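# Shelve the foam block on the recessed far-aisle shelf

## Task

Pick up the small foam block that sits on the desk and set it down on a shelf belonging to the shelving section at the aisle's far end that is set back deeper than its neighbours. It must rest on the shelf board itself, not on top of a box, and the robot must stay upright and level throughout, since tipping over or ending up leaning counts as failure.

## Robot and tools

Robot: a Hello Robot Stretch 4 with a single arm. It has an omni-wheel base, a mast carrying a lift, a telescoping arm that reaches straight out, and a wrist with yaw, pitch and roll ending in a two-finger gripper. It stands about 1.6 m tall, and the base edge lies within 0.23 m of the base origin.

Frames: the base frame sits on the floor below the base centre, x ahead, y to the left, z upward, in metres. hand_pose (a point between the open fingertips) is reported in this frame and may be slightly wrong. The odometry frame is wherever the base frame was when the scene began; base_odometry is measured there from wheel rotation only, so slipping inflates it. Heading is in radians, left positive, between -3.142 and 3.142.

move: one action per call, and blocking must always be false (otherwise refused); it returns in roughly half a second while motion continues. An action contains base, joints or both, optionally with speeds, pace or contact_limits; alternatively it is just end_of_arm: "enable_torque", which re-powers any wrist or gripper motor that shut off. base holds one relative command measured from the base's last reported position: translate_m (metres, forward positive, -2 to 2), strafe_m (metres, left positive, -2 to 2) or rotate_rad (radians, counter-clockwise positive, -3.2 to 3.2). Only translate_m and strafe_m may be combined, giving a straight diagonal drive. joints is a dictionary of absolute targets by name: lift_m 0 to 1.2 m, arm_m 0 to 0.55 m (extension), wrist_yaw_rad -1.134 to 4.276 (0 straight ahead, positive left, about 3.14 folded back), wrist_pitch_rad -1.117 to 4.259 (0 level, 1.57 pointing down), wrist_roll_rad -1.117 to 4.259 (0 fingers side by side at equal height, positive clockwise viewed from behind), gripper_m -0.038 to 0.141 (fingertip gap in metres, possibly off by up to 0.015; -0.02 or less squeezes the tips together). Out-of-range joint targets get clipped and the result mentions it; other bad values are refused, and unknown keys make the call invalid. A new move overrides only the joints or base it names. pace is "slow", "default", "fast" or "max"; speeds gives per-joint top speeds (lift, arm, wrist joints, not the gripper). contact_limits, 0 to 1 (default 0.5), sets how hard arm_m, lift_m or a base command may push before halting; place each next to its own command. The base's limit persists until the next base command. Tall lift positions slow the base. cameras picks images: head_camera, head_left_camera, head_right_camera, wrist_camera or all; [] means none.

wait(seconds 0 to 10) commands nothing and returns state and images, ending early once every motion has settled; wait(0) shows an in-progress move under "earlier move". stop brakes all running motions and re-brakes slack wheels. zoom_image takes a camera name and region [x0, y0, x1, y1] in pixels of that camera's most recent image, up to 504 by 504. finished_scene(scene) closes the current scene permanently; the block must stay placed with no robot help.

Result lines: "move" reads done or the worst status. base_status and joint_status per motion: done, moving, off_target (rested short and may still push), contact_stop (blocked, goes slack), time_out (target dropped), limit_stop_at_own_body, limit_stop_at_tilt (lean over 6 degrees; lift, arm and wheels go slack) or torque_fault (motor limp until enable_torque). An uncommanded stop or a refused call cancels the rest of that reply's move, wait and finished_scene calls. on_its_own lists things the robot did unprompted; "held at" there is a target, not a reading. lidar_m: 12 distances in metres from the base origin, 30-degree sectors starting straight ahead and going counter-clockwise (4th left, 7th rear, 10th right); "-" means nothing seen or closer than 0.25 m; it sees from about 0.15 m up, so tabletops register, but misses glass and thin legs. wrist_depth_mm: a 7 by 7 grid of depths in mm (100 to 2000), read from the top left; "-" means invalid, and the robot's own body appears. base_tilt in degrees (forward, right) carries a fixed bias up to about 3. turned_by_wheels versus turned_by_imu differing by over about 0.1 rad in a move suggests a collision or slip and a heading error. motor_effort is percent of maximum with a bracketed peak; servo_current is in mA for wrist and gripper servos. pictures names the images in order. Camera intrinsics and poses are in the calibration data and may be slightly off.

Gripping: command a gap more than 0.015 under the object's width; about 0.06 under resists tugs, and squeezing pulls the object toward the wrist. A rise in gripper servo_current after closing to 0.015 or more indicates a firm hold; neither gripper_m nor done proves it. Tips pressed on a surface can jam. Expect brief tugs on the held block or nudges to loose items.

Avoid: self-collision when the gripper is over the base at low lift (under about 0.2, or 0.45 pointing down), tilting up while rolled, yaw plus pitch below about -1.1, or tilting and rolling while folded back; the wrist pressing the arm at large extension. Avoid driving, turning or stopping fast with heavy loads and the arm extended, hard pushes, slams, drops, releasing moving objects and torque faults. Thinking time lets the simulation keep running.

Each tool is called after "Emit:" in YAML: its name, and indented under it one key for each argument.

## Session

Emit:
move:
  blocking: false
  cameras: ["all"]

Scene clock: 0.00 s.
base_odometry: x=+0.000 y=+0.000 heading=+0.000
turned_by_wheels: +0.000
turned_by_imu: +0.000
base_tilt: forward=+0.3 right=+1.3
lidar_m: 1.83 1.83 2.11 1.03 1.04 1.25 1.87 1.89 1.17 1.09 1.06 1.21
base_status: not commanded
joint_positions: lift_m=+0.246 arm_m=+0.002 wrist_yaw_rad=+3.068 wrist_pitch_rad=+0.002 wrist_roll_rad=+0.000 gripper_m=+0.056
joint_status: not commanded
measured_speeds: all 0
motor_effort: lift_m=+20 arm_m=-4 wheel_0=+0 wheel_1=-1 wheel_2=+0
servo_current: wrist_yaw_rad=39 wrist_pitch_rad=46 wrist_roll_rad=26 gripper_m=39
hand_pose: x=-0.1080 y=+0.1084 z=+0.4236 quat_wxyz=(+0.037, -0.001, +0.000, +0.999) (m; base frame)
wrist_depth_mm: - 138 - - - - - / 114 139 - - - - - / 117 140 285 - - - - / 136 177 - - - - - / - 1863 - - - - - / 1397 1464 196 1464 1397 1537 1336 / 1008 917 1060 152 976 1008 1060
pictures: head_camera, head_left_camera, head_right_camera, wrist_camera
camera_calibration:
wrist_camera: T_world_to_cam=[[0.121255, 0.991667, 0.0435218, -0.135582], [0.0279103, 0.0404218, -0.998793, 0.474762], [-0.992229, 0.122323, -0.0227764, 0.118878], [0, 0, 0, 1]] pos_world=[0.121144, 0.10072, 0.482798]

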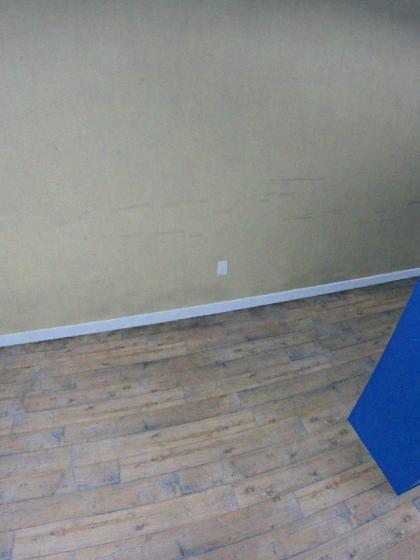

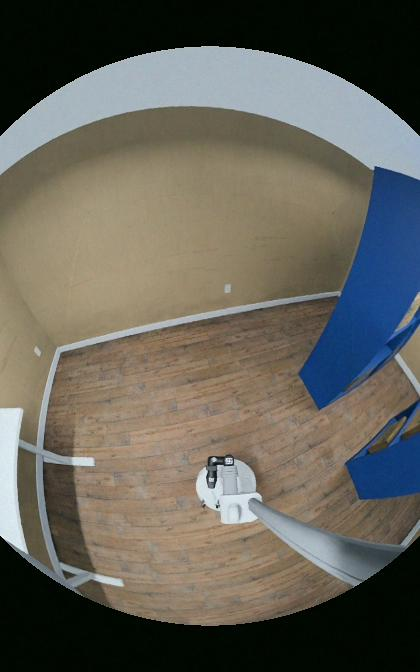

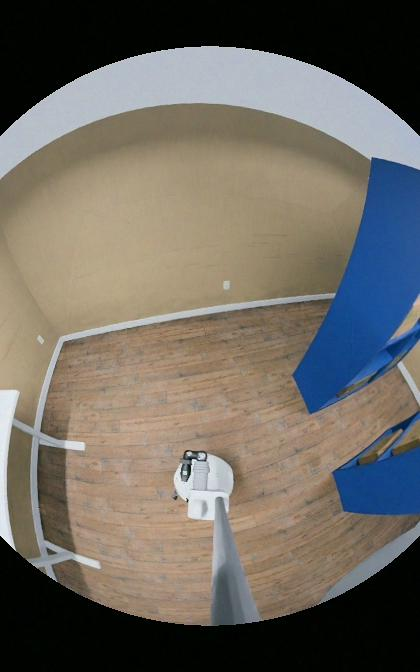

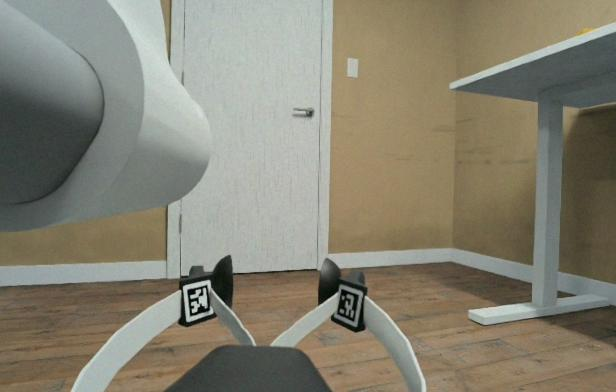

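Emit:
zoom_image:
  camera: "head_left_camera"
  region: [0, 320, 220, 640]

Emit:
zoom_image:
  camera: "wrist_camera"
  region: [316, 0, 616, 392]

Emit:
zoom_image:
  camera: "head_right_camera"
  region: [200, 130, 420, 560]

Scaled by 1.575 from the camera's 420x672 image, which has a finer 600x960 frame.

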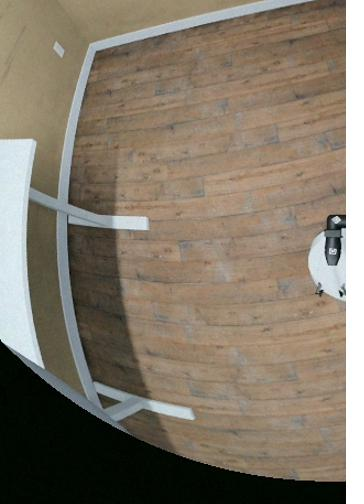

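Scaled by 1.286.

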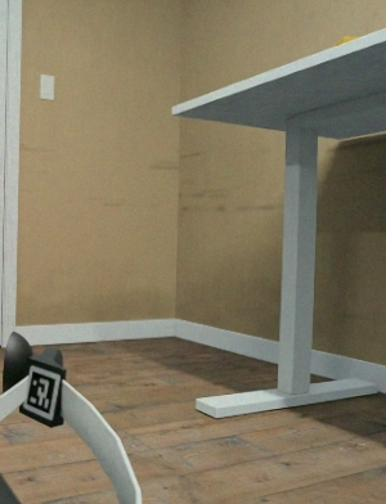

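Scaled by 1.172 from the camera's 420x672 image, which has a finer 600x960 frame.

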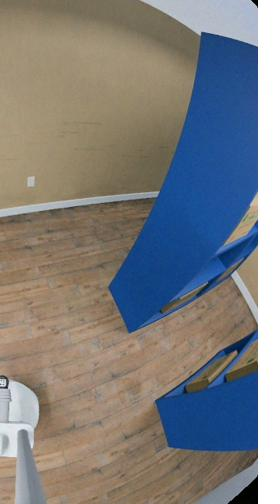

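Emit:
move:
  base: {"rotate_rad": 1.77}
  joints: {"lift_m": 0.95, "wrist_yaw_rad": 0.0, "gripper_m": 0.118}
  blocking: false
  cameras: []

Emit:
wait:
  seconds: 3
  cameras: ["all"]

Scene clock: 52.77 s.
move: moving
base_odometry: x=+0.000 y=+0.000 heading=+0.261
turned_by_wheels: +0.261
turned_by_imu: +0.256
base_tilt: forward=+0.4 right=+1.5
lidar_m: 1.83 1.90 1.07 1.02 1.09 1.95 1.84 2.00 1.07 1.05 1.06 1.91
base_status: rotate_rad moving
joint_positions: lift_m=+0.285 arm_m=+0.002 wrist_yaw_rad=+2.464 wrist_pitch_rad=+0.002 wrist_roll_rad=+0.000 gripper_m=+0.076
joint_status: lift_m moving; wrist_yaw_rad moving; gripper_m moving
measured_speeds: translate_m=+0.000 strafe_m=+0.000 rotate_rad=+0.990 lift_m=+0.148 arm_m=+0.000 wrist_yaw_rad=-1.814 wrist_pitch_rad=+0.000 wrist_roll_rad=+0.000
motor_effort: lift_m=+26(27) arm_m=-4(4) wheel_0=-7(8) wheel_1=-5(7) wheel_2=-8(8)
servo_current: wrist_yaw_rad=65(130) wrist_pitch_rad=46(59) wrist_roll_rad=26(33) gripper_m=72(91)
hand_pose: x=+0.0032 y=+0.2488 z=+0.4625 quat_wxyz=(+0.332, -0.001, +0.000, +0.943) (m; base frame)
wrist_depth_mm: - - - - - - - / 1661 - - - - - - / 1618 - - - - - - / 1618 - - - - - - / 1661 - - - - - - / 1430 1397 200 1576 195 1576 1430 / 1078 991 1098 149 1060 1078 1138
pictures: none
No camera images: "cameras" was empty.

Scene clock: 55.77 s.
earlier move: moving
base_odometry: x=+0.000 y=+0.000 heading=+1.770
turned_by_wheels: +1.509
turned_by_imu: +1.489
base_tilt: forward=+0.4 right=+1.4
lidar_m: 1.03 1.07 1.42 1.85 1.92 1.06 1.09 1.06 1.95 1.81 1.88 1.09
base_status: done
joint_positions: lift_m=+0.950 arm_m=+0.002 wrist_yaw_rad=+0.004 wrist_pitch_rad=+0.002 wrist_roll_rad=+0.000 gripper_m=+0.118
joint_status: lift_m moving; wrist_yaw_rad moving; the others done
measured_speeds: all 0
motor_effort: lift_m=+24(28) arm_m=-4(4) wheel_0=-4(9) wheel_1=-1(8) wheel_2=-1(9)
servo_current: wrist_yaw_rad=7(130) wrist_pitch_rad=39(59) wrist_roll_rad=26(33) gripper_m=46(111)
hand_pose: x=+0.4619 y=-0.0864 z=+1.1273 quat_wxyz=(+1.000, +0.000, +0.001, +0.002) (m; base frame)
wrist_depth_mm: - - - - - - - / - - - - - - - / - - - - - - - / - - - - - - - / - - - - - - - / - 187 - - 194 - - / - - - - - - -
wait: 3.00 s; no rest
pictures: head_camera, head_left_camera, head_right_camera, wrist_camera
camera_calibration:
wrist_camera: T_world_to_cam=[[-0.0444293, -0.998064, 0.0435218, -0.137515], [-0.0247103, -0.0424536, -0.998793, 1.18665], [0.998707, -0.0454511, -0.0227763, -0.209858], [0, 0, 0, 1]] pos_world=[0.232799, -0.0964092, 1.18642]

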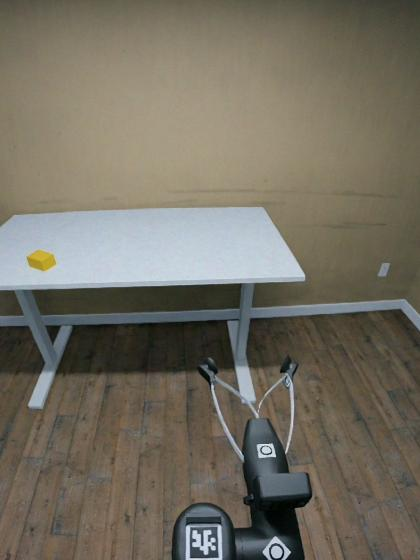

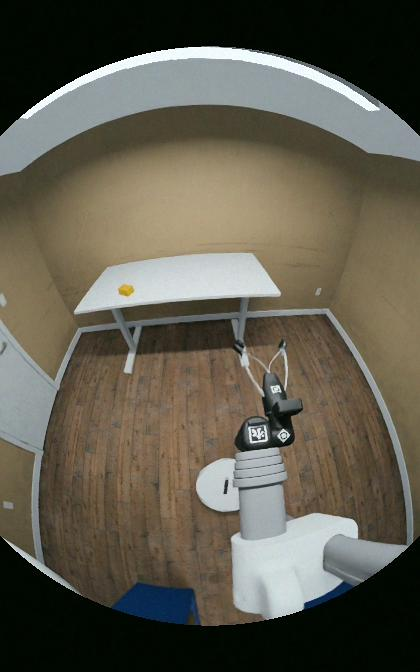

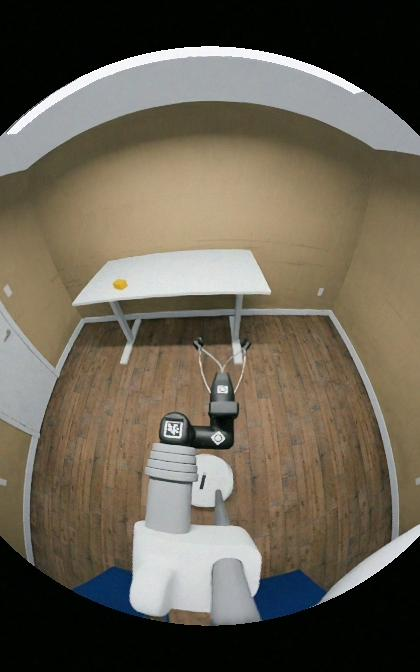

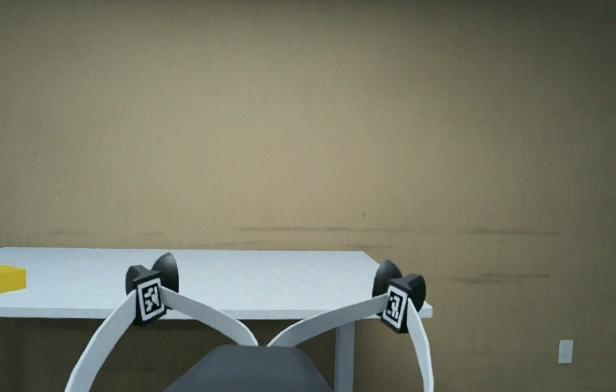

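Emit:
zoom_image:
  camera: "head_camera"
  region: [0, 200, 120, 300]

Emit:
zoom_image:
  camera: "head_right_camera"
  region: [60, 230, 300, 390]

Scaled by 4.200 from the camera's 420x560 image, which has a finer 1200x1600 frame.

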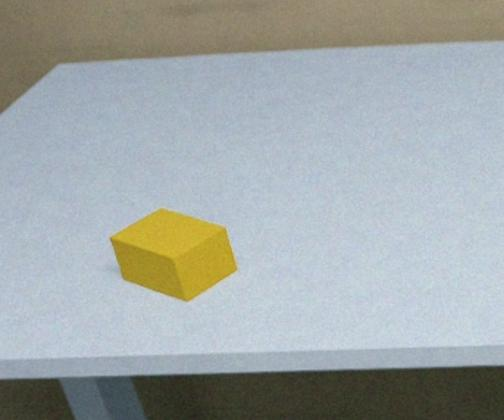

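Scaled by 2.100 from the camera's 420x672 image, which has a finer 600x960 frame.

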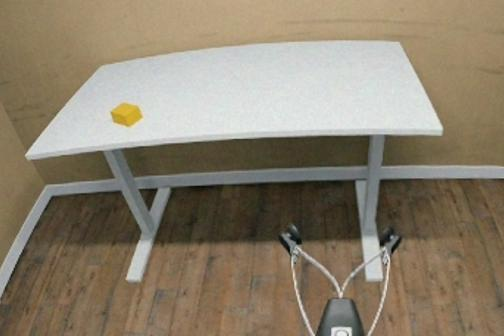

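Emit:
move:
  base: {"translate_m": 0.511, "strafe_m": 0.288}
  joints: {"arm_m": 0.2, "wrist_yaw_rad": 1.136, "wrist_pitch_rad": 0.3, "gripper_m": 0.105}
  blocking: false
  cameras: []

Emit:
wait:
  seconds: 4
  cameras: ["head_camera", "wrist_camera"]

Scene clock: 172.57 s.
earlier move: done
move: moving
base_odometry: x=-0.024 y=+0.028 heading=+1.770
turned_by_wheels: +0.000
turned_by_imu: -0.001
base_tilt: forward=+0.3 right=+1.6
lidar_m: 1.00 1.05 1.39 1.83 1.91 1.14 1.10 1.11 1.96 1.85 1.89 1.06
base_status: translate_m moving; strafe_m moving
joint_positions: lift_m=+0.950 arm_m=+0.054 wrist_yaw_rad=+0.601 wrist_pitch_rad=+0.299 wrist_roll_rad=+0.000 gripper_m=+0.107
joint_status: arm_m moving; wrist_yaw_rad moving; wrist_pitch_rad moving; gripper_m moving; the others done
measured_speeds: translate_m=+0.123 strafe_m=+0.070 rotate_rad=-0.005 lift_m=+0.000 arm_m=+0.198 wrist_yaw_rad=+1.800 wrist_pitch_rad=+0.021 wrist_roll_rad=+0.000
motor_effort: lift_m=+24(24) arm_m=+7(10) wheel_0=+2(4) wheel_1=+9(9) wheel_2=-10(10)
servo_current: wrist_yaw_rad=78(130) wrist_pitch_rad=33(59) wrist_roll_rad=33(39) gripper_m=65(98)
hand_pose: x=+0.5020 y=+0.0838 z=+1.0428 quat_wxyz=(+0.944, -0.044, +0.142, +0.293) (m; base frame)
wrist_depth_mm: - - - - - - - / - - - - - - - / - - - - - - - / - - - - - - - / - - - - - - - / 1863 1708 1756 1921 196 - 960 / 1537 1537 1618 109 1537 1499 1008
pictures: none
No camera images: "cameras" was empty.

Scene clock: 175.37 s.
earlier move: done
base_odometry: x=-0.383 y=+0.444 heading=+1.770
turned_by_wheels: +0.000
turned_by_imu: +0.000
base_tilt: forward=+0.5 right=+1.2
lidar_m: 0.51 0.54 0.72 1.58 1.65 1.64 1.54 1.64 2.20 2.08 0.80 0.57
base_status: done
joint_positions: lift_m=+0.950 arm_m=+0.200 wrist_yaw_rad=+1.133 wrist_pitch_rad=+0.300 wrist_roll_rad=+0.000 gripper_m=+0.105
joint_status: all done
measured_speeds: all 0
motor_effort: lift_m=+23(24) arm_m=+7(10) wheel_0=+3(5) wheel_1=-1(10) wheel_2=+0(10)
servo_current: wrist_yaw_rad=39(130) wrist_pitch_rad=52(59) wrist_roll_rad=26(39) gripper_m=39(98)
hand_pose: x=+0.5667 y=+0.2124 z=+1.0427 quat_wxyz=(+0.834, -0.080, +0.126, +0.530) (m; base frame)
wrist_depth_mm: 1255 - - - - - - / 1281 - - - - - - / 1336 - - - - - - / 1397 - - - - - - / - 1499 - 418 - - - / - 198 189 399 196 - - / 1499 1430 1537 - - - -
wait: 2.80 of 4 s (the move ended)
pictures: head_camera, wrist_camera
camera_calibration:
wrist_camera: T_world_to_cam=[[0.889558, -0.453417, 0.0556787, -0.488655], [-0.0960861, -0.304866, -0.947536, 1.16023], [0.446604, 0.837538, -0.314763, 0.126871], [0, 0, 0, 1]] pos_world=[0.489508, 0.0258911, 1.1665]

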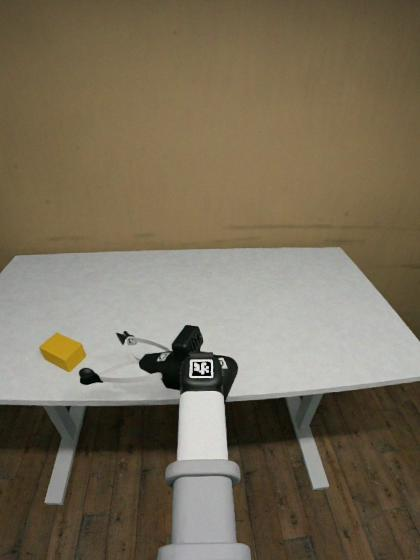

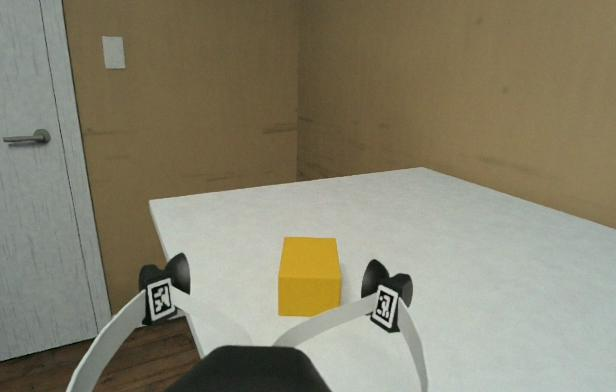

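Emit:
move:
  base: {"translate_m": 0.058, "strafe_m": 0.072}
  joints: {"lift_m": 0.875, "wrist_yaw_rad": 1.11, "gripper_m": 0.11}
  blocking: false
  cameras: []

Emit:
wait:
  seconds: 2
  cameras: ["head_camera", "wrist_camera"]

Scene clock: 220.93 s.
move: moving
base_odometry: x=-0.412 y=+0.459 heading=+1.769
turned_by_wheels: +0.000
turned_by_imu: -0.001
base_tilt: forward=+0.4 right=+1.4
lidar_m: 0.49 0.51 0.69 1.55 1.62 2.13 1.57 1.68 2.26 2.11 0.76 0.52
base_status: translate_m moving; strafe_m moving
joint_positions: lift_m=+0.911 arm_m=+0.200 wrist_yaw_rad=+1.113 wrist_pitch_rad=+0.300 wrist_roll_rad=+0.000 gripper_m=+0.110
joint_status: lift_m moving; wrist_yaw_rad moving; gripper_m moving
measured_speeds: translate_m=+0.077 strafe_m=+0.098 rotate_rad=+0.001 lift_m=-0.149 arm_m=+0.000 wrist_yaw_rad=-0.001 wrist_pitch_rad=+0.000 wrist_roll_rad=+0.000
motor_effort: lift_m=+13(22) arm_m=+6(7) wheel_0=-5(7) wheel_1=+9(10) wheel_2=-8(8)
servo_current: wrist_yaw_rad=46(52) wrist_pitch_rad=52(52) wrist_roll_rad=26(33) gripper_m=46(78)
hand_pose: x=+0.5708 y=+0.2086 z=+1.0042 quat_wxyz=(+0.839, -0.079, +0.127, +0.522) (m; base frame)
wrist_depth_mm: 1229 - - - - - - / 1205 - - - - - - / 1336 - - - - - - / 1397 - - - - - - / 1430 - - 368 - - - / 1537 191 187 373 193 - - / 1464 1366 - - - - -
pictures: none
No camera images: "cameras" was empty.

Scene clock: 222.03 s.
earlier move: done
base_odometry: x=-0.465 y=+0.487 heading=+1.769
turned_by_wheels: +0.000
turned_by_imu: +0.000
base_tilt: forward=+0.4 right=+1.4
lidar_m: 0.47 0.49 0.64 1.52 1.56 2.10 1.61 1.74 2.29 2.16 0.71 0.49
base_status: done
joint_positions: lift_m=+0.875 arm_m=+0.200 wrist_yaw_rad=+1.113 wrist_pitch_rad=+0.300 wrist_roll_rad=+0.000 gripper_m=+0.110
joint_status: all done
measured_speeds: all 0
motor_effort: lift_m=+14(22) arm_m=+6(7) wheel_0=-3(7) wheel_1=+0(10) wheel_2=-2(8)
servo_current: wrist_yaw_rad=33(59) wrist_pitch_rad=46(52) wrist_roll_rad=26(33) gripper_m=46(78)
hand_pose: x=+0.5708 y=+0.2086 z=+0.9684 quat_wxyz=(+0.839, -0.079, +0.127, +0.522) (m; base frame)
wrist_depth_mm: 1182 - - - - - - / 1205 - - - - - - / 1281 - - - - - - / 1336 - - - - - - / 1397 - 290 294 - - - / 1464 190 188 298 192 - - / 1397 1336 - - - - -
wait: 1.10 of 2 s (the move ended)
pictures: head_camera, wrist_camera
camera_calibration:
wrist_camera: T_world_to_cam=[[0.880735, -0.470325, 0.0556818, -0.481256], [-0.101932, -0.303055, -0.947506, 1.09199], [0.46251, 0.828826, -0.314852, 0.0976886], [0, 0, 0, 1]] pos_world=[0.489986, 0.0236192, 1.09222]

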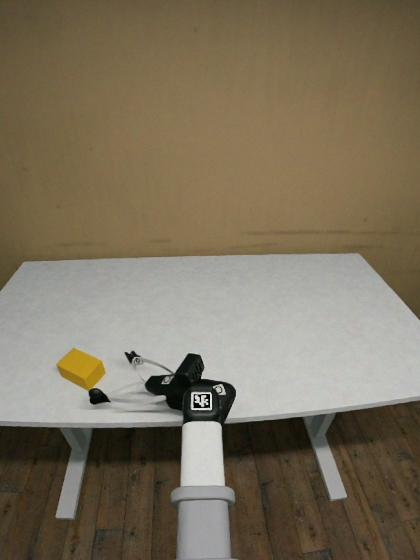

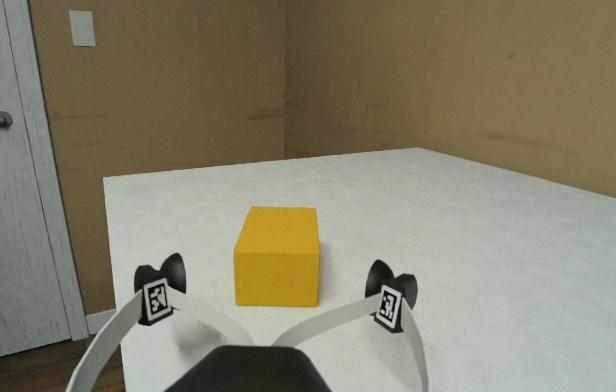

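Emit:
move:
  base: {"translate_m": 0.0398, "strafe_m": 0.0807}
  joints: {"lift_m": 0.845}
  speeds: {"lift_m": 0.15}
  contact_limits: {"strafe_m": 0.25}
  blocking: false
  cameras: []

Emit:
wait:
  seconds: 2
  cameras: ["head_camera", "wrist_camera"]

Scene clock: 236.60 s.
move: moving
base_odometry: x=-0.497 y=+0.495 heading=+1.769
turned_by_wheels: +0.000
turned_by_imu: -0.001
base_tilt: forward=+0.4 right=+1.4
lidar_m: 0.44 0.52 0.60 1.46 1.55 2.08 1.63 1.75 2.34 2.19 0.71 0.46
base_status: translate_m moving; strafe_m moving
joint_positions: lift_m=+0.848 arm_m=+0.200 wrist_yaw_rad=+1.113 wrist_pitch_rad=+0.300 wrist_roll_rad=+0.000 gripper_m=+0.110
joint_status: lift_m moving
measured_speeds: translate_m=+0.054 strafe_m=+0.112 rotate_rad=+0.002 lift_m=-0.041 arm_m=+0.000 wrist_yaw_rad=+0.000 wrist_pitch_rad=+0.000 wrist_roll_rad=+0.000
motor_effort: lift_m=+14(16) arm_m=+6(6) wheel_0=-6(7) wheel_1=+7(9) wheel_2=-6(6)
servo_current: wrist_yaw_rad=39(39) wrist_pitch_rad=52(52) wrist_roll_rad=20(33) gripper_m=46(46)
contact_limits: strafe_m 0.25
hand_pose: x=+0.5708 y=+0.2086 z=+0.9406 quat_wxyz=(+0.839, -0.079, +0.127, +0.522) (m; base frame)
wrist_depth_mm: 1182 - - - - - - / 1229 - - - - - - / 1205 - - - - - - / 1281 - - 309 - - - / 1397 - 262 263 - - - / 1464 188 187 271 193 - - / 1397 - - - - - -
pictures: none
No camera images: "cameras" was empty.

Scene clock: 237.97 s.
earlier move: done
base_odometry: x=-0.552 y=+0.510 heading=+1.769
turned_by_wheels: +0.000
turned_by_imu: +0.000
base_tilt: forward=+0.3 right=+1.3
lidar_m: 0.43 0.46 0.58 1.41 1.51 1.99 1.65 1.79 2.37 2.24 0.64 0.44
base_status: done
joint_positions: lift_m=+0.845 arm_m=+0.200 wrist_yaw_rad=+1.113 wrist_pitch_rad=+0.300 wrist_roll_rad=+0.000 gripper_m=+0.110
joint_status: all done
measured_speeds: all 0
motor_effort: lift_m=+14(16) arm_m=+6(7) wheel_0=-3(7) wheel_1=-1(9) wheel_2=-2(6)
servo_current: wrist_yaw_rad=33(46) wrist_pitch_rad=39(52) wrist_roll_rad=26(33) gripper_m=46(52)
contact_limits: strafe_m 0.25
hand_pose: x=+0.5708 y=+0.2086 z=+0.9384 quat_wxyz=(+0.839, -0.079, +0.127, +0.522) (m; base frame)
wrist_depth_mm: 1182 - - - - - - / - - - - - - - / 1160 - - - - - - / 1229 - - - - - - / 1308 - 219 223 - - - / - 182 195 198 192 - - / - - - - - - -
wait: 1.37 of 2 s (the move ended)
pictures: head_camera, wrist_camera
camera_calibration:
wrist_camera: T_world_to_cam=[[0.880688, -0.470413, 0.0556816, -0.479569], [-0.101963, -0.303044, -0.947506, 1.06358], [0.462593, 0.82878, -0.314852, 0.0882116], [0, 0, 0, 1]] pos_world=[0.48999, 0.0236074, 1.06222]

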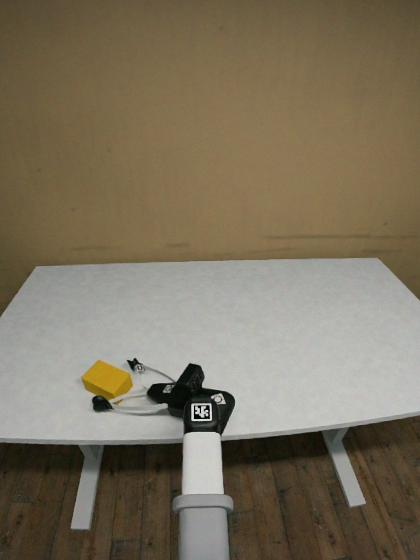

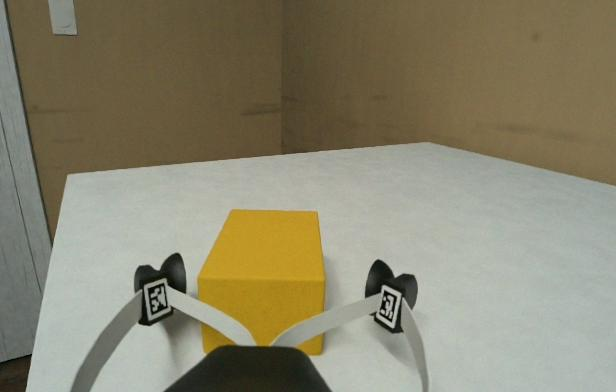

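Emit:
move:
  base: {"translate_m": -0.001, "strafe_m": 0.009}
  contact_limits: {"strafe_m": 0.25}
  blocking: false
  cameras: []

Emit:
wait:
  seconds: 1.5
  cameras: []

Emit:
move:
  joints: {"gripper_m": 0.005}
  blocking: false
  cameras: []

Emit:
wait:
  seconds: 2.5
  cameras: ["head_camera", "wrist_camera"]

Scene clock: 251.20 s.
move: moving
base_odometry: x=-0.561 y=+0.507 heading=+1.769
turned_by_wheels: +0.000
turned_by_imu: +0.000
base_tilt: forward=+0.3 right=+1.4
lidar_m: 0.44 0.46 0.58 1.42 1.47 1.99 1.65 1.81 2.39 2.25 0.63 0.44
base_status: translate_m moving; strafe_m moving
joint_positions: lift_m=+0.845 arm_m=+0.200 wrist_yaw_rad=+1.113 wrist_pitch_rad=+0.300 wrist_roll_rad=+0.000 gripper_m=+0.110
joint_status: not commanded
measured_speeds: all 0
motor_effort: lift_m=+14(15) arm_m=+6(6) wheel_0=+0(10) wheel_1=+3(7) wheel_2=+0(4)
servo_current: wrist_yaw_rad=39(46) wrist_pitch_rad=46(59) wrist_roll_rad=26(33) gripper_m=46(46)
contact_limits: strafe_m 0.25
hand_pose: x=+0.5708 y=+0.2086 z=+0.9384 quat_wxyz=(+0.840, -0.079, +0.127, +0.522) (m; base frame)
wrist_depth_mm: 1138 - - - - - - / - - - - - - - / 1182 - - - - - - / 1182 - - - - - - / 1281 - 215 224 - - - / - 181 188 189 192 - - / - - - - - - -
pictures: none
No camera images: "cameras" was empty.

Scene clock: 251.47 s.
earlier move: done
base_odometry: x=-0.561 y=+0.507 heading=+1.769
turned_by_wheels: +0.000
turned_by_imu: +0.000
base_tilt: forward=+0.3 right=+1.2
lidar_m: 0.43 0.44 0.59 1.40 1.47 1.98 1.65 1.79 2.37 2.24 0.63 0.45
base_status: done
joint_positions: lift_m=+0.845 arm_m=+0.200 wrist_yaw_rad=+1.113 wrist_pitch_rad=+0.300 wrist_roll_rad=+0.000 gripper_m=+0.110
joint_status: not commanded
measured_speeds: all 0
motor_effort: lift_m=+14(15) arm_m=+6(6) wheel_0=-1(10) wheel_1=+2(7) wheel_2=+1(4)
servo_current: wrist_yaw_rad=39(46) wrist_pitch_rad=39(59) wrist_roll_rad=20(33) gripper_m=39(52)
contact_limits: strafe_m 0.25
hand_pose: x=+0.5708 y=+0.2086 z=+0.9384 quat_wxyz=(+0.840, -0.079, +0.127, +0.522) (m; base frame)
wrist_depth_mm: 1138 - - - - - - / - - - - - - - / 1229 - - - - - - / 1205 - - - - - - / 1255 - 214 224 - - - / - 182 187 189 193 - - / - - - - - - -
wait: 0.27 of 1.5 s (the move ended)
pictures: none
No camera images: "cameras" was empty.

Scene clock: 251.97 s.
move: moving
base_odometry: x=-0.561 y=+0.507 heading=+1.769
turned_by_wheels: +0.000
turned_by_imu: +0.000
base_tilt: forward=+0.3 right=+1.3
lidar_m: 0.43 0.44 0.57 1.42 1.49 1.99 1.63 1.80 2.39 2.25 0.65 0.45
base_status: not commanded
joint_positions: lift_m=+0.845 arm_m=+0.200 wrist_yaw_rad=+1.113 wrist_pitch_rad=+0.300 wrist_roll_rad=+0.000 gripper_m=+0.093
joint_status: gripper_m moving
measured_speeds: all 0
motor_effort: lift_m=+14(15) arm_m=+6(6) wheel_0=-1(1) wheel_1=+2(2) wheel_2=+1(1)
servo_current: wrist_yaw_rad=33(46) wrist_pitch_rad=46(46) wrist_roll_rad=20(39) gripper_m=85(98)
contact_limits: strafe_m 0.25
hand_pose: x=+0.5708 y=+0.2086 z=+0.9384 quat_wxyz=(+0.840, -0.079, +0.127, +0.522) (m; base frame)
wrist_depth_mm: 1138 - - - - - - / - - - - - - - / 1182 - - - - - - / 1229 - - - - - - / 1281 - 215 222 - - - / - 182 189 189 192 - - / - - - - - - -
pictures: none
No camera images: "cameras" was empty.

Scene clock: 253.33 s.
earlier move: done
base_odometry: x=-0.561 y=+0.507 heading=+1.769
turned_by_wheels: +0.000
turned_by_imu: +0.000
base_tilt: forward=+0.4 right=+1.4
lidar_m: 0.43 0.46 0.58 1.41 1.50 1.99 1.63 1.80 2.38 2.24 0.64 0.44
base_status: not commanded
joint_positions: lift_m=+0.845 arm_m=+0.200 wrist_yaw_rad=+1.113 wrist_pitch_rad=+0.300 wrist_roll_rad=+0.000 gripper_m=+0.006
joint_status: all done
measured_speeds: all 0
motor_effort: lift_m=+14(15) arm_m=+6(7) wheel_0=+0(1) wheel_1=+2(2) wheel_2=+1(1)
servo_current: wrist_yaw_rad=39(52) wrist_pitch_rad=33(46) wrist_roll_rad=26(39) gripper_m=130(273)
contact_limits: strafe_m 0.25
hand_pose: x=+0.5708 y=+0.2086 z=+0.9384 quat_wxyz=(+0.840, -0.079, +0.127, +0.522) (m; base frame)
wrist_depth_mm: 1138 - - - - - - / - - - - - - - / 1160 - - - - - - / 1205 - - - - - - / 1281 - 206 211 - - - / - 172 170 171 178 - - / - - - 142 - - -
wait: 1.37 of 2.5 s (the move ended)
pictures: head_camera, wrist_camera
camera_calibration:
wrist_camera: T_world_to_cam=[[0.880642, -0.4705, 0.0556839, -0.479555], [-0.102023, -0.303093, -0.947484, 1.06358], [0.462668, 0.828713, -0.314918, 0.0882507], [0, 0, 0, 1]] pos_world=[0.489994, 0.0235975, 1.06222]

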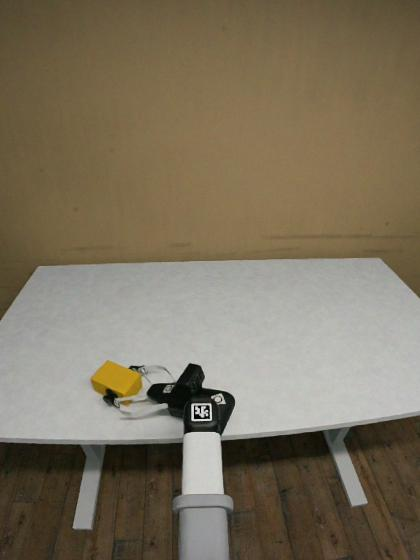

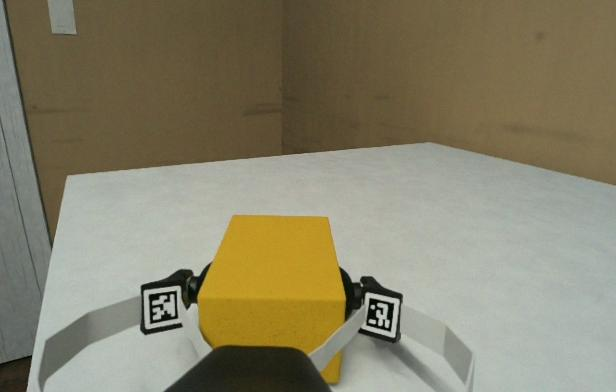

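Emit:
move:
  joints: {"lift_m": 0.95}
  pace: "slow"
  blocking: false
  cameras: []

Emit:
wait:
  seconds: 2
  cameras: ["head_camera", "wrist_camera"]

Scene clock: 258.13 s.
move: moving
base_odometry: x=-0.561 y=+0.507 heading=+1.769
turned_by_wheels: +0.000
turned_by_imu: -0.001
base_tilt: forward=+0.3 right=+1.3
lidar_m: 0.42 0.43 0.58 1.40 1.49 1.98 1.65 1.79 2.38 2.25 0.63 0.44
base_status: not commanded
joint_positions: lift_m=+0.871 arm_m=+0.200 wrist_yaw_rad=+1.113 wrist_pitch_rad=+0.300 wrist_roll_rad=+0.000 gripper_m=+0.006
joint_status: lift_m moving
measured_speeds: translate_m=+0.000 strafe_m=+0.000 rotate_rad=+0.000 lift_m=+0.099 arm_m=+0.000 wrist_yaw_rad=+0.000 wrist_pitch_rad=+0.000 wrist_roll_rad=+0.000
motor_effort: lift_m=+23(26) arm_m=+6(6) wheel_0=-1(1) wheel_1=+3(3) wheel_2=+1(1)
servo_current: wrist_yaw_rad=33(46) wrist_pitch_rad=39(52) wrist_roll_rad=33(33) gripper_m=124(137)
contact_limits: strafe_m 0.25
hand_pose: x=+0.5708 y=+0.2085 z=+0.9637 quat_wxyz=(+0.840, -0.079, +0.127, +0.522) (m; base frame)
wrist_depth_mm: 1138 - - - - - - / - - - - - - - / 1229 - - - - - - / 1205 - - - - - - / 1281 - 206 211 - - - / - 172 170 172 179 - - / - - - 142 - - -
pictures: none
No camera images: "cameras" was empty.

Scene clock: 259.37 s.
earlier move: done
base_odometry: x=-0.561 y=+0.507 heading=+1.769
turned_by_wheels: +0.000
turned_by_imu: +0.000
base_tilt: forward=+0.3 right=+1.2
lidar_m: 0.41 0.43 0.59 1.40 1.49 1.99 1.64 1.80 2.37 2.26 0.65 0.46
base_status: not commanded
joint_positions: lift_m=+0.950 arm_m=+0.200 wrist_yaw_rad=+1.113 wrist_pitch_rad=+0.300 wrist_roll_rad=+0.000 gripper_m=+0.006
joint_status: all done
measured_speeds: all 0
motor_effort: lift_m=+24(27) arm_m=+6(6) wheel_0=-1(1) wheel_1=+2(3) wheel_2=+1(1)
servo_current: wrist_yaw_rad=33(46) wrist_pitch_rad=39(52) wrist_roll_rad=33(33) gripper_m=124(137)
contact_limits: strafe_m 0.25
hand_pose: x=+0.5708 y=+0.2085 z=+1.0426 quat_wxyz=(+0.840, -0.079, +0.127, +0.522) (m; base frame)
wrist_depth_mm: 1160 - - - - - - / 1138 - - - - - - / 1205 - - - - - - / 1229 - - - - - - / 1308 - 208 211 - - - / 1366 172 170 171 179 - - / - - - 142 - - -
wait: 1.23 of 2 s (the move ended)
pictures: head_camera, wrist_camera
camera_calibration:
wrist_camera: T_world_to_cam=[[0.880644, -0.470494, 0.0556877, -0.485363], [-0.102068, -0.303186, -0.947449, 1.16228], [0.462653, 0.828682, -0.315021, 0.121186], [0, 0, 0, 1]] pos_world=[0.489997, 0.0236013, 1.1664]

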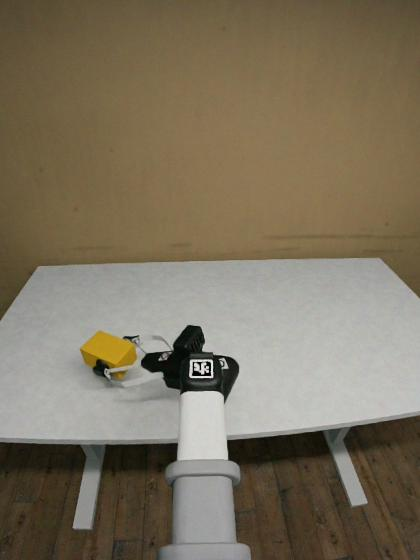

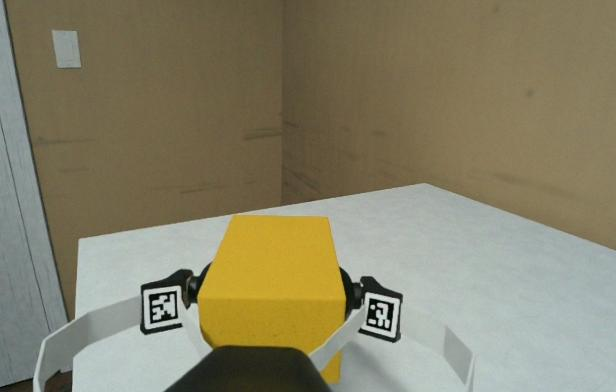

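Emit:
move:
  base: {"translate_m": -0.989, "strafe_m": -0.465}
  joints: {"arm_m": 0.0, "wrist_yaw_rad": 0.0}
  blocking: false
  cameras: []

Emit:
wait:
  seconds: 5
  cameras: []

Emit:
move:
  base: {"rotate_rad": -3.175}
  blocking: false
  cameras: []

Emit:
wait:
  seconds: 6
  cameras: ["all"]

Scene clock: 282.30 s.
move: moving
base_odometry: x=-0.539 y=+0.478 heading=+1.769
turned_by_wheels: +0.000
turned_by_imu: -0.001
base_tilt: forward=+0.3 right=+1.4
lidar_m: 0.44 0.46 0.62 1.44 1.50 2.02 1.61 1.76 2.37 2.23 0.70 0.49
base_status: translate_m moving; strafe_m moving
joint_positions: lift_m=+0.950 arm_m=+0.148 wrist_yaw_rad=+0.508 wrist_pitch_rad=+0.300 wrist_roll_rad=+0.000 gripper_m=+0.006
joint_status: arm_m moving; wrist_yaw_rad moving
joint sent to its limit — arm_m, lower limit.
measured_speeds: translate_m=-0.124 strafe_m=-0.060 rotate_rad=+0.001 lift_m=+0.000 arm_m=-0.198 wrist_yaw_rad=-1.797 wrist_pitch_rad=+0.000 wrist_roll_rad=+0.000
motor_effort: lift_m=+24(24) arm_m=-10(10) wheel_0=-4(4) wheel_1=-8(8) wheel_2=+9(10)
servo_current: wrist_yaw_rad=91(117) wrist_pitch_rad=39(52) wrist_roll_rad=33(33) gripper_m=130(130)
hand_pose: x=+0.6020 y=+0.0576 z=+1.0426 quat_wxyz=(+0.957, -0.038, +0.145, +0.248) (m; base frame)
wrist_depth_mm: - - - - - - - / - - - - - - - / - - - - - - - / - - - - - - - / - - 206 211 - - - / - 172 171 171 178 - - / - - - 142 - - -
pictures: none
No camera images: "cameras" was empty.

Scene clock: 287.07 s.
earlier move: done
base_odometry: x=+0.090 y=-0.371 heading=+1.769
turned_by_wheels: +0.000
turned_by_imu: -0.002
base_tilt: forward=+0.4 right=+1.1
lidar_m: 1.42 1.47 1.96 1.85 0.99 0.71 1.01 0.71 0.89 1.84 1.88 2.34
base_status: done
joint_positions: lift_m=+0.950 arm_m=+0.002 wrist_yaw_rad=+0.003 wrist_pitch_rad=+0.300 wrist_roll_rad=+0.000 gripper_m=+0.006
joint_status: all done
joint sent to its limit — arm_m, lower limit.
measured_speeds: all 0
motor_effort: lift_m=+24(24) arm_m=-6(10) wheel_0=-2(5) wheel_1=-1(10) wheel_2=+0(10)
servo_current: wrist_yaw_rad=52(117) wrist_pitch_rad=46(59) wrist_roll_rad=26(39) gripper_m=130(137)
hand_pose: x=+0.4492 y=-0.0865 z=+1.0426 quat_wxyz=(+0.989, +0.000, +0.149, +0.002) (m; base frame)
wrist_depth_mm: - - - - - - - / - - - - - - - / - - - - - - - / - - - - - - - / - - 236 211 - - - / 1808 178 170 171 180 - 1983 / 1464 1537 1464 142 1537 1464 1661
wait: 4.77 of 5 s (the move ended)
pictures: none
No camera images: "cameras" was empty.

Scene clock: 287.57 s.
move: moving
base_odometry: x=+0.090 y=-0.371 heading=+1.540
turned_by_wheels: -0.228
turned_by_imu: -0.225
base_tilt: forward=+0.4 right=+1.4
lidar_m: 1.42 1.41 1.62 1.87 1.86 0.76 0.73 0.70 0.76 1.84 1.84 2.12
base_status: rotate_rad moving
joint_positions: lift_m=+0.950 arm_m=+0.002 wrist_yaw_rad=+0.003 wrist_pitch_rad=+0.300 wrist_roll_rad=+0.000 gripper_m=+0.006
joint_status: not commanded
measured_speeds: translate_m=-0.001 strafe_m=-0.001 rotate_rad=-0.871 lift_m=+0.000 arm_m=+0.000 wrist_yaw_rad=+0.000 wrist_pitch_rad=+0.000 wrist_roll_rad=+0.000
motor_effort: lift_m=+24(24) arm_m=-6(6) wheel_0=+6(7) wheel_1=+8(8) wheel_2=+6(8)
servo_current: wrist_yaw_rad=33(52) wrist_pitch_rad=46(52) wrist_roll_rad=26(33) gripper_m=130(130)
hand_pose: x=+0.4492 y=-0.0865 z=+1.0426 quat_wxyz=(+0.989, +0.000, +0.149, +0.002) (m; base frame)
wrist_depth_mm: - - - - - - - / - - - - - - - / - - - - - - - / - - - - - - - / - - 236 210 - - - / 1756 176 170 172 180 - 1863 / 1464 1499 1464 142 1576 1430 1708
pictures: none
No camera images: "cameras" was empty.

Scene clock: 290.27 s.
earlier move: done
base_odometry: x=+0.090 y=-0.371 heading=-1.406
turned_by_wheels: -2.946
turned_by_imu: -2.909
base_tilt: forward=+0.2 right=+1.3
lidar_m: 0.99 0.71 0.85 1.83 1.86 2.35 1.45 1.48 1.99 1.87 1.00 0.72
base_status: done
joint_positions: lift_m=+0.950 arm_m=+0.002 wrist_yaw_rad=+0.003 wrist_pitch_rad=+0.300 wrist_roll_rad=+0.000 gripper_m=+0.006
joint_status: not commanded
measured_speeds: all 0
motor_effort: lift_m=+23(24) arm_m=-7(7) wheel_0=+4(7) wheel_1=+1(9) wheel_2=+2(8)
servo_current: wrist_yaw_rad=39(52) wrist_pitch_rad=39(59) wrist_roll_rad=33(39) gripper_m=130(130)
hand_pose: x=+0.4492 y=-0.0865 z=+1.0427 quat_wxyz=(+0.989, +0.000, +0.149, +0.002) (m; base frame)
wrist_depth_mm: 647 904 - - - 407 410 / 699 917 - - - - - / 661 - - - - - - / - - - - - - - / - - 208 211 - - - / - 173 170 171 178 - - / - 1182 176 142 - - -
wait: 2.70 of 6 s (the move ended)
pictures: head_camera, head_left_camera, head_right_camera, wrist_camera
camera_calibration:
wrist_camera: T_world_to_cam=[[-0.0298391, -0.998002, 0.0556888, -0.153761], [-0.316973, -0.0433904, -0.947441, 1.17949], [0.947965, -0.0459226, -0.315045, 0.128374], [0, 0, 0, 1]] pos_world=[0.247585, -0.0963804, 1.1665]

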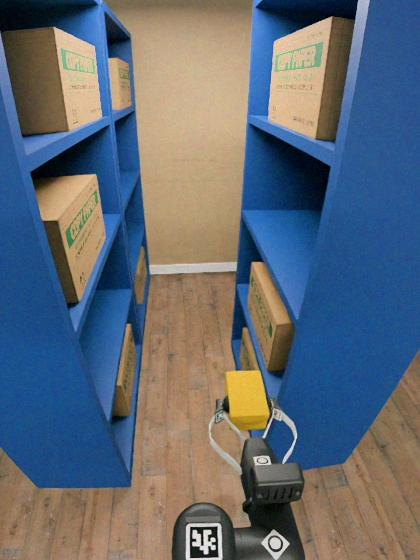

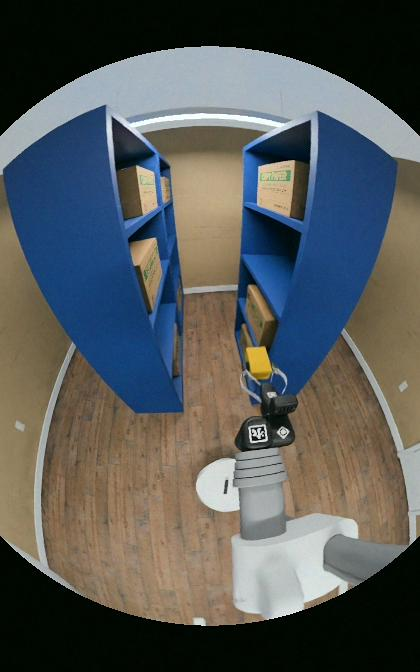

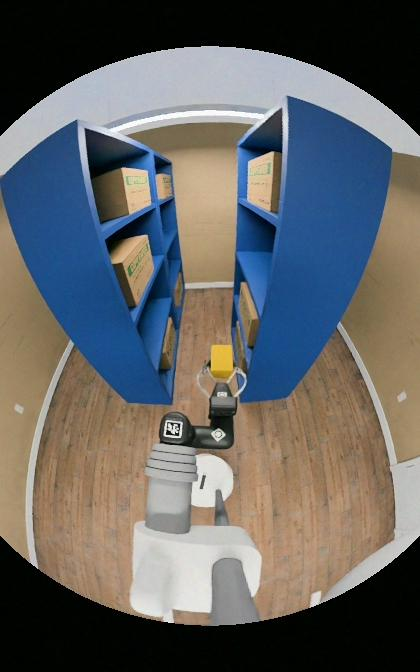

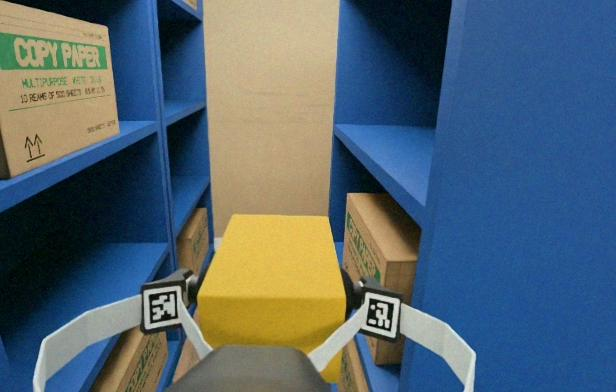

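Emit:
zoom_image:
  camera: "head_camera"
  region: [0, 0, 420, 500]

Scaled by 1.008 from the camera's 420x560 image, which has a finer 1200x1600 frame.

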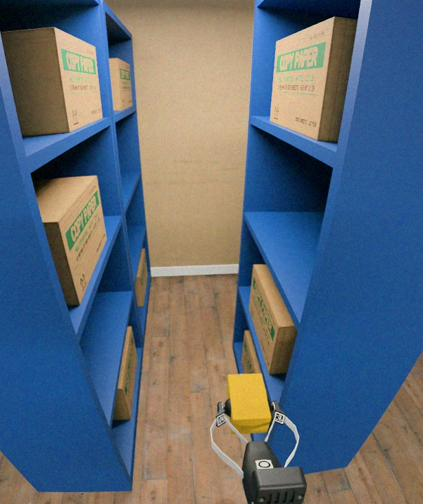

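Emit:
zoom_image:
  camera: "head_camera"
  region: [60, 0, 270, 250]

Emit:
zoom_image:
  camera: "head_camera"
  region: [60, 230, 300, 500]

Scaled by 2.016 from the camera's 420x560 image, which has a finer 1200x1600 frame.

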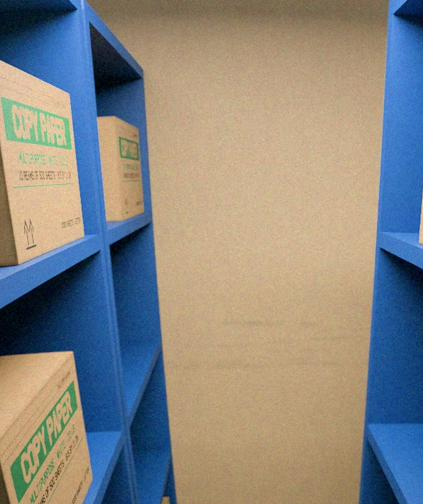

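Scaled by 1.867 from the camera's 420x560 image, which has a finer 1200x1600 frame.

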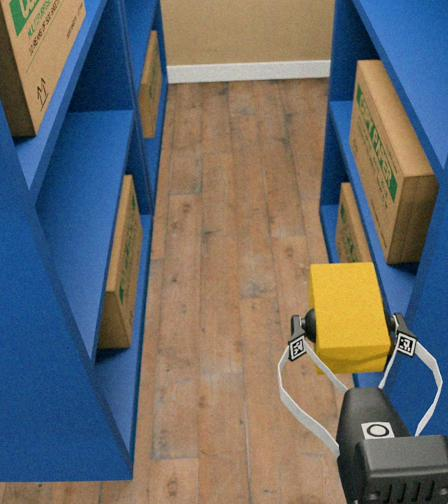

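Emit:
zoom_image:
  camera: "head_right_camera"
  region: [130, 240, 330, 440]

Emit:
zoom_image:
  camera: "head_left_camera"
  region: [130, 240, 330, 440]

Scaled by 2.520 from the camera's 420x672 image, which has a finer 600x960 frame.

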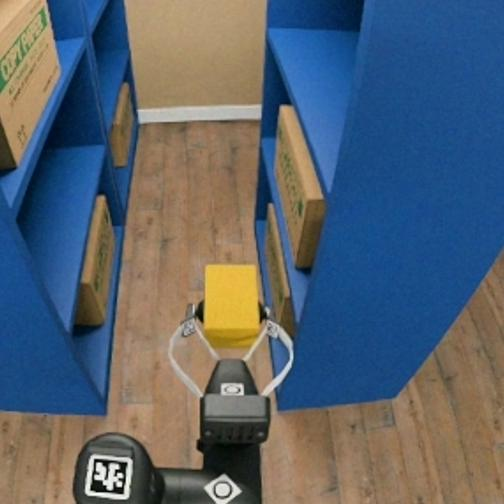

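Scaled by 2.520 from the camera's 420x672 image, which has a finer 600x960 frame.

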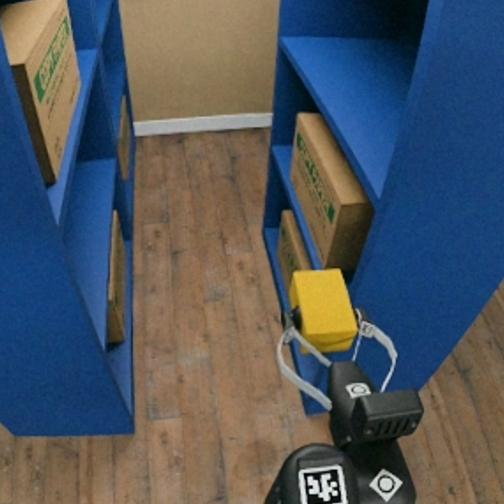

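Emit:
move:
  base: {"rotate_rad": 0.076}
  blocking: false
  cameras: []

Emit:
wait:
  seconds: 1.5
  cameras: []

Emit:
move:
  base: {"translate_m": 0.4, "strafe_m": -0.0275}
  contact_limits: {"translate_m": 0.2}
  blocking: false
  cameras: []

Emit:
wait:
  seconds: 3
  cameras: ["head_camera", "head_left_camera", "head_right_camera"]

Scene clock: 383.90 s.
move: moving
base_odometry: x=+0.090 y=-0.371 heading=-1.330
turned_by_wheels: +0.076
turned_by_imu: +0.074
base_tilt: forward=+0.3 right=+1.3
lidar_m: 1.09 0.70 0.94 1.83 1.92 1.46 1.45 1.51 1.93 1.87 0.92 0.72
base_status: rotate_rad moving
joint_positions: lift_m=+0.950 arm_m=+0.002 wrist_yaw_rad=+0.003 wrist_pitch_rad=+0.300 wrist_roll_rad=+0.000 gripper_m=+0.006
joint_status: not commanded
measured_speeds: all 0
motor_effort: lift_m=+23(23) arm_m=-6(7) wheel_0=-2(5) wheel_1=-3(6) wheel_2=+0(5)
servo_current: wrist_yaw_rad=33(46) wrist_pitch_rad=39(59) wrist_roll_rad=26(33) gripper_m=124(137)
hand_pose: x=+0.4492 y=-0.0865 z=+1.0427 quat_wxyz=(+0.989, +0.000, +0.149, +0.002) (m; base frame)
wrist_depth_mm: 539 768 - - - - 379 / 574 809 - - - 413 397 / 591 778 - - - - - / - - - - - - - / 1160 - 208 211 1160 - - / - 172 170 171 180 - - / - 1042 175 142 831 - -
pictures: none
No camera images: "cameras" was empty.

Scene clock: 384.17 s.
earlier move: done
base_odometry: x=+0.090 y=-0.371 heading=-1.330
turned_by_wheels: +0.000
turned_by_imu: +0.000
base_tilt: forward=+0.3 right=+1.3
lidar_m: 1.06 0.71 0.92 1.82 1.92 1.47 1.45 1.51 1.92 1.87 0.94 0.71
base_status: done
joint_positions: lift_m=+0.950 arm_m=+0.002 wrist_yaw_rad=+0.003 wrist_pitch_rad=+0.300 wrist_roll_rad=+0.000 gripper_m=+0.006
joint_status: not commanded
measured_speeds: all 0
motor_effort: lift_m=+23(23) arm_m=-6(7) wheel_0=-2(5) wheel_1=-2(6) wheel_2=+0(5)
servo_current: wrist_yaw_rad=39(46) wrist_pitch_rad=33(59) wrist_roll_rad=33(33) gripper_m=130(137)
hand_pose: x=+0.4492 y=-0.0865 z=+1.0427 quat_wxyz=(+0.989, +0.000, +0.149, +0.002) (m; base frame)
wrist_depth_mm: 544 768 - - - - 384 / 574 831 - - - 410 399 / 591 778 - - - - - / - - - - - - - / - - 208 212 - - - / - 172 170 171 179 - - / - 1060 175 142 831 - -
wait: 0.27 of 1.5 s (the move ended)
pictures: none
No camera images: "cameras" was empty.

Scene clock: 384.67 s.
move: moving
base_odometry: x=+0.095 y=-0.403 heading=-1.330
turned_by_wheels: +0.000
turned_by_imu: +0.000
base_tilt: forward=+0.4 right=+1.6
lidar_m: 1.10 0.67 0.89 1.83 1.93 1.53 1.48 1.54 1.90 1.87 0.87 0.68
base_status: translate_m moving; strafe_m moving
joint_positions: lift_m=+0.950 arm_m=+0.002 wrist_yaw_rad=+0.003 wrist_pitch_rad=+0.300 wrist_roll_rad=+0.000 gripper_m=+0.006
joint_status: not commanded
measured_speeds: translate_m=+0.123 strafe_m=-0.010 rotate_rad=+0.000 lift_m=+0.000 arm_m=+0.000 wrist_yaw_rad=+0.000 wrist_pitch_rad=+0.000 wrist_roll_rad=+0.000
motor_effort: lift_m=+23(23) arm_m=-6(6) wheel_0=+7(7) wheel_1=+1(7) wheel_2=-9(10)
servo_current: wrist_yaw_rad=33(46) wrist_pitch_rad=39(46) wrist_roll_rad=26(33) gripper_m=124(130)
contact_limits: translate_m 0.2
hand_pose: x=+0.4492 y=-0.0865 z=+1.0427 quat_wxyz=(+0.989, +0.000, +0.149, +0.002) (m; base frame)
wrist_depth_mm: 559 788 - - - - 364 / 591 809 - - - 394 377 / 597 798 - - - 394 399 / - - - - - - 407 / - - 208 211 - - - / - 173 171 172 179 - - / - 1060 174 142 820 - -
pictures: none
No camera images: "cameras" was empty.

Scene clock: 387.33 s.
earlier move: done
base_odometry: x=+0.159 y=-0.766 heading=-1.330
turned_by_wheels: +0.000
turned_by_imu: -0.001
base_tilt: forward=+0.1 right=+1.4
lidar_m: 1.17 0.42 0.38 1.84 1.93 2.66 2.18 1.94 1.92 1.84 0.36 0.39
base_status: done
joint_positions: lift_m=+0.950 arm_m=+0.002 wrist_yaw_rad=+0.003 wrist_pitch_rad=+0.300 wrist_roll_rad=+0.000 gripper_m=+0.006
joint_status: not commanded
measured_speeds: all 0
motor_effort: lift_m=+23(23) arm_m=-6(6) wheel_0=+2(8) wheel_1=+2(7) wheel_2=+0(10)
servo_current: wrist_yaw_rad=33(46) wrist_pitch_rad=39(52) wrist_roll_rad=26(33) gripper_m=130(143)
contact_limits: translate_m 0.2
hand_pose: x=+0.4492 y=-0.0865 z=+1.0427 quat_wxyz=(+0.989, +0.000, +0.149, +0.002) (m; base frame)
wrist_depth_mm: 544 - - - - - - / 554 - 1708 - - - - / 580 - 1863 - - - - / - - 1921 - - - - / - - 207 211 - - - / - 173 169 171 181 603 - / - 1025 - 142 676 484 469
wait: 2.67 of 3 s (the move ended)
pictures: head_camera, head_left_camera, head_right_camera

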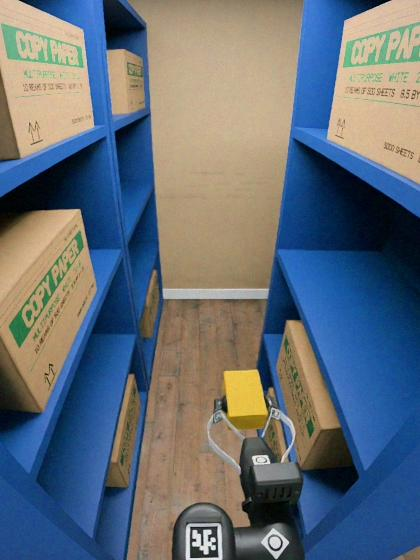

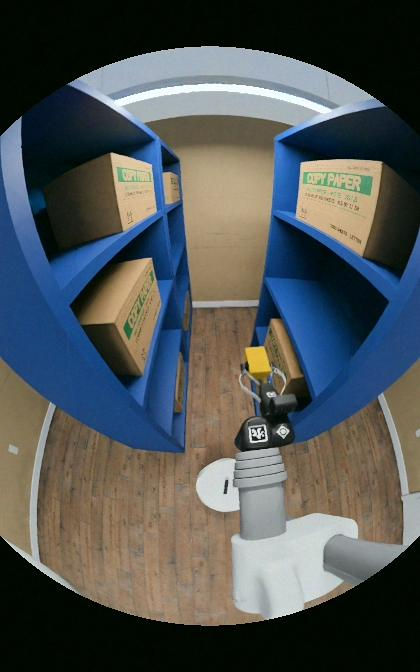

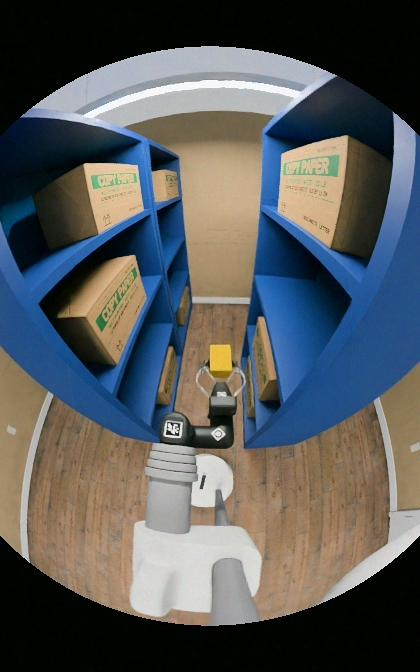

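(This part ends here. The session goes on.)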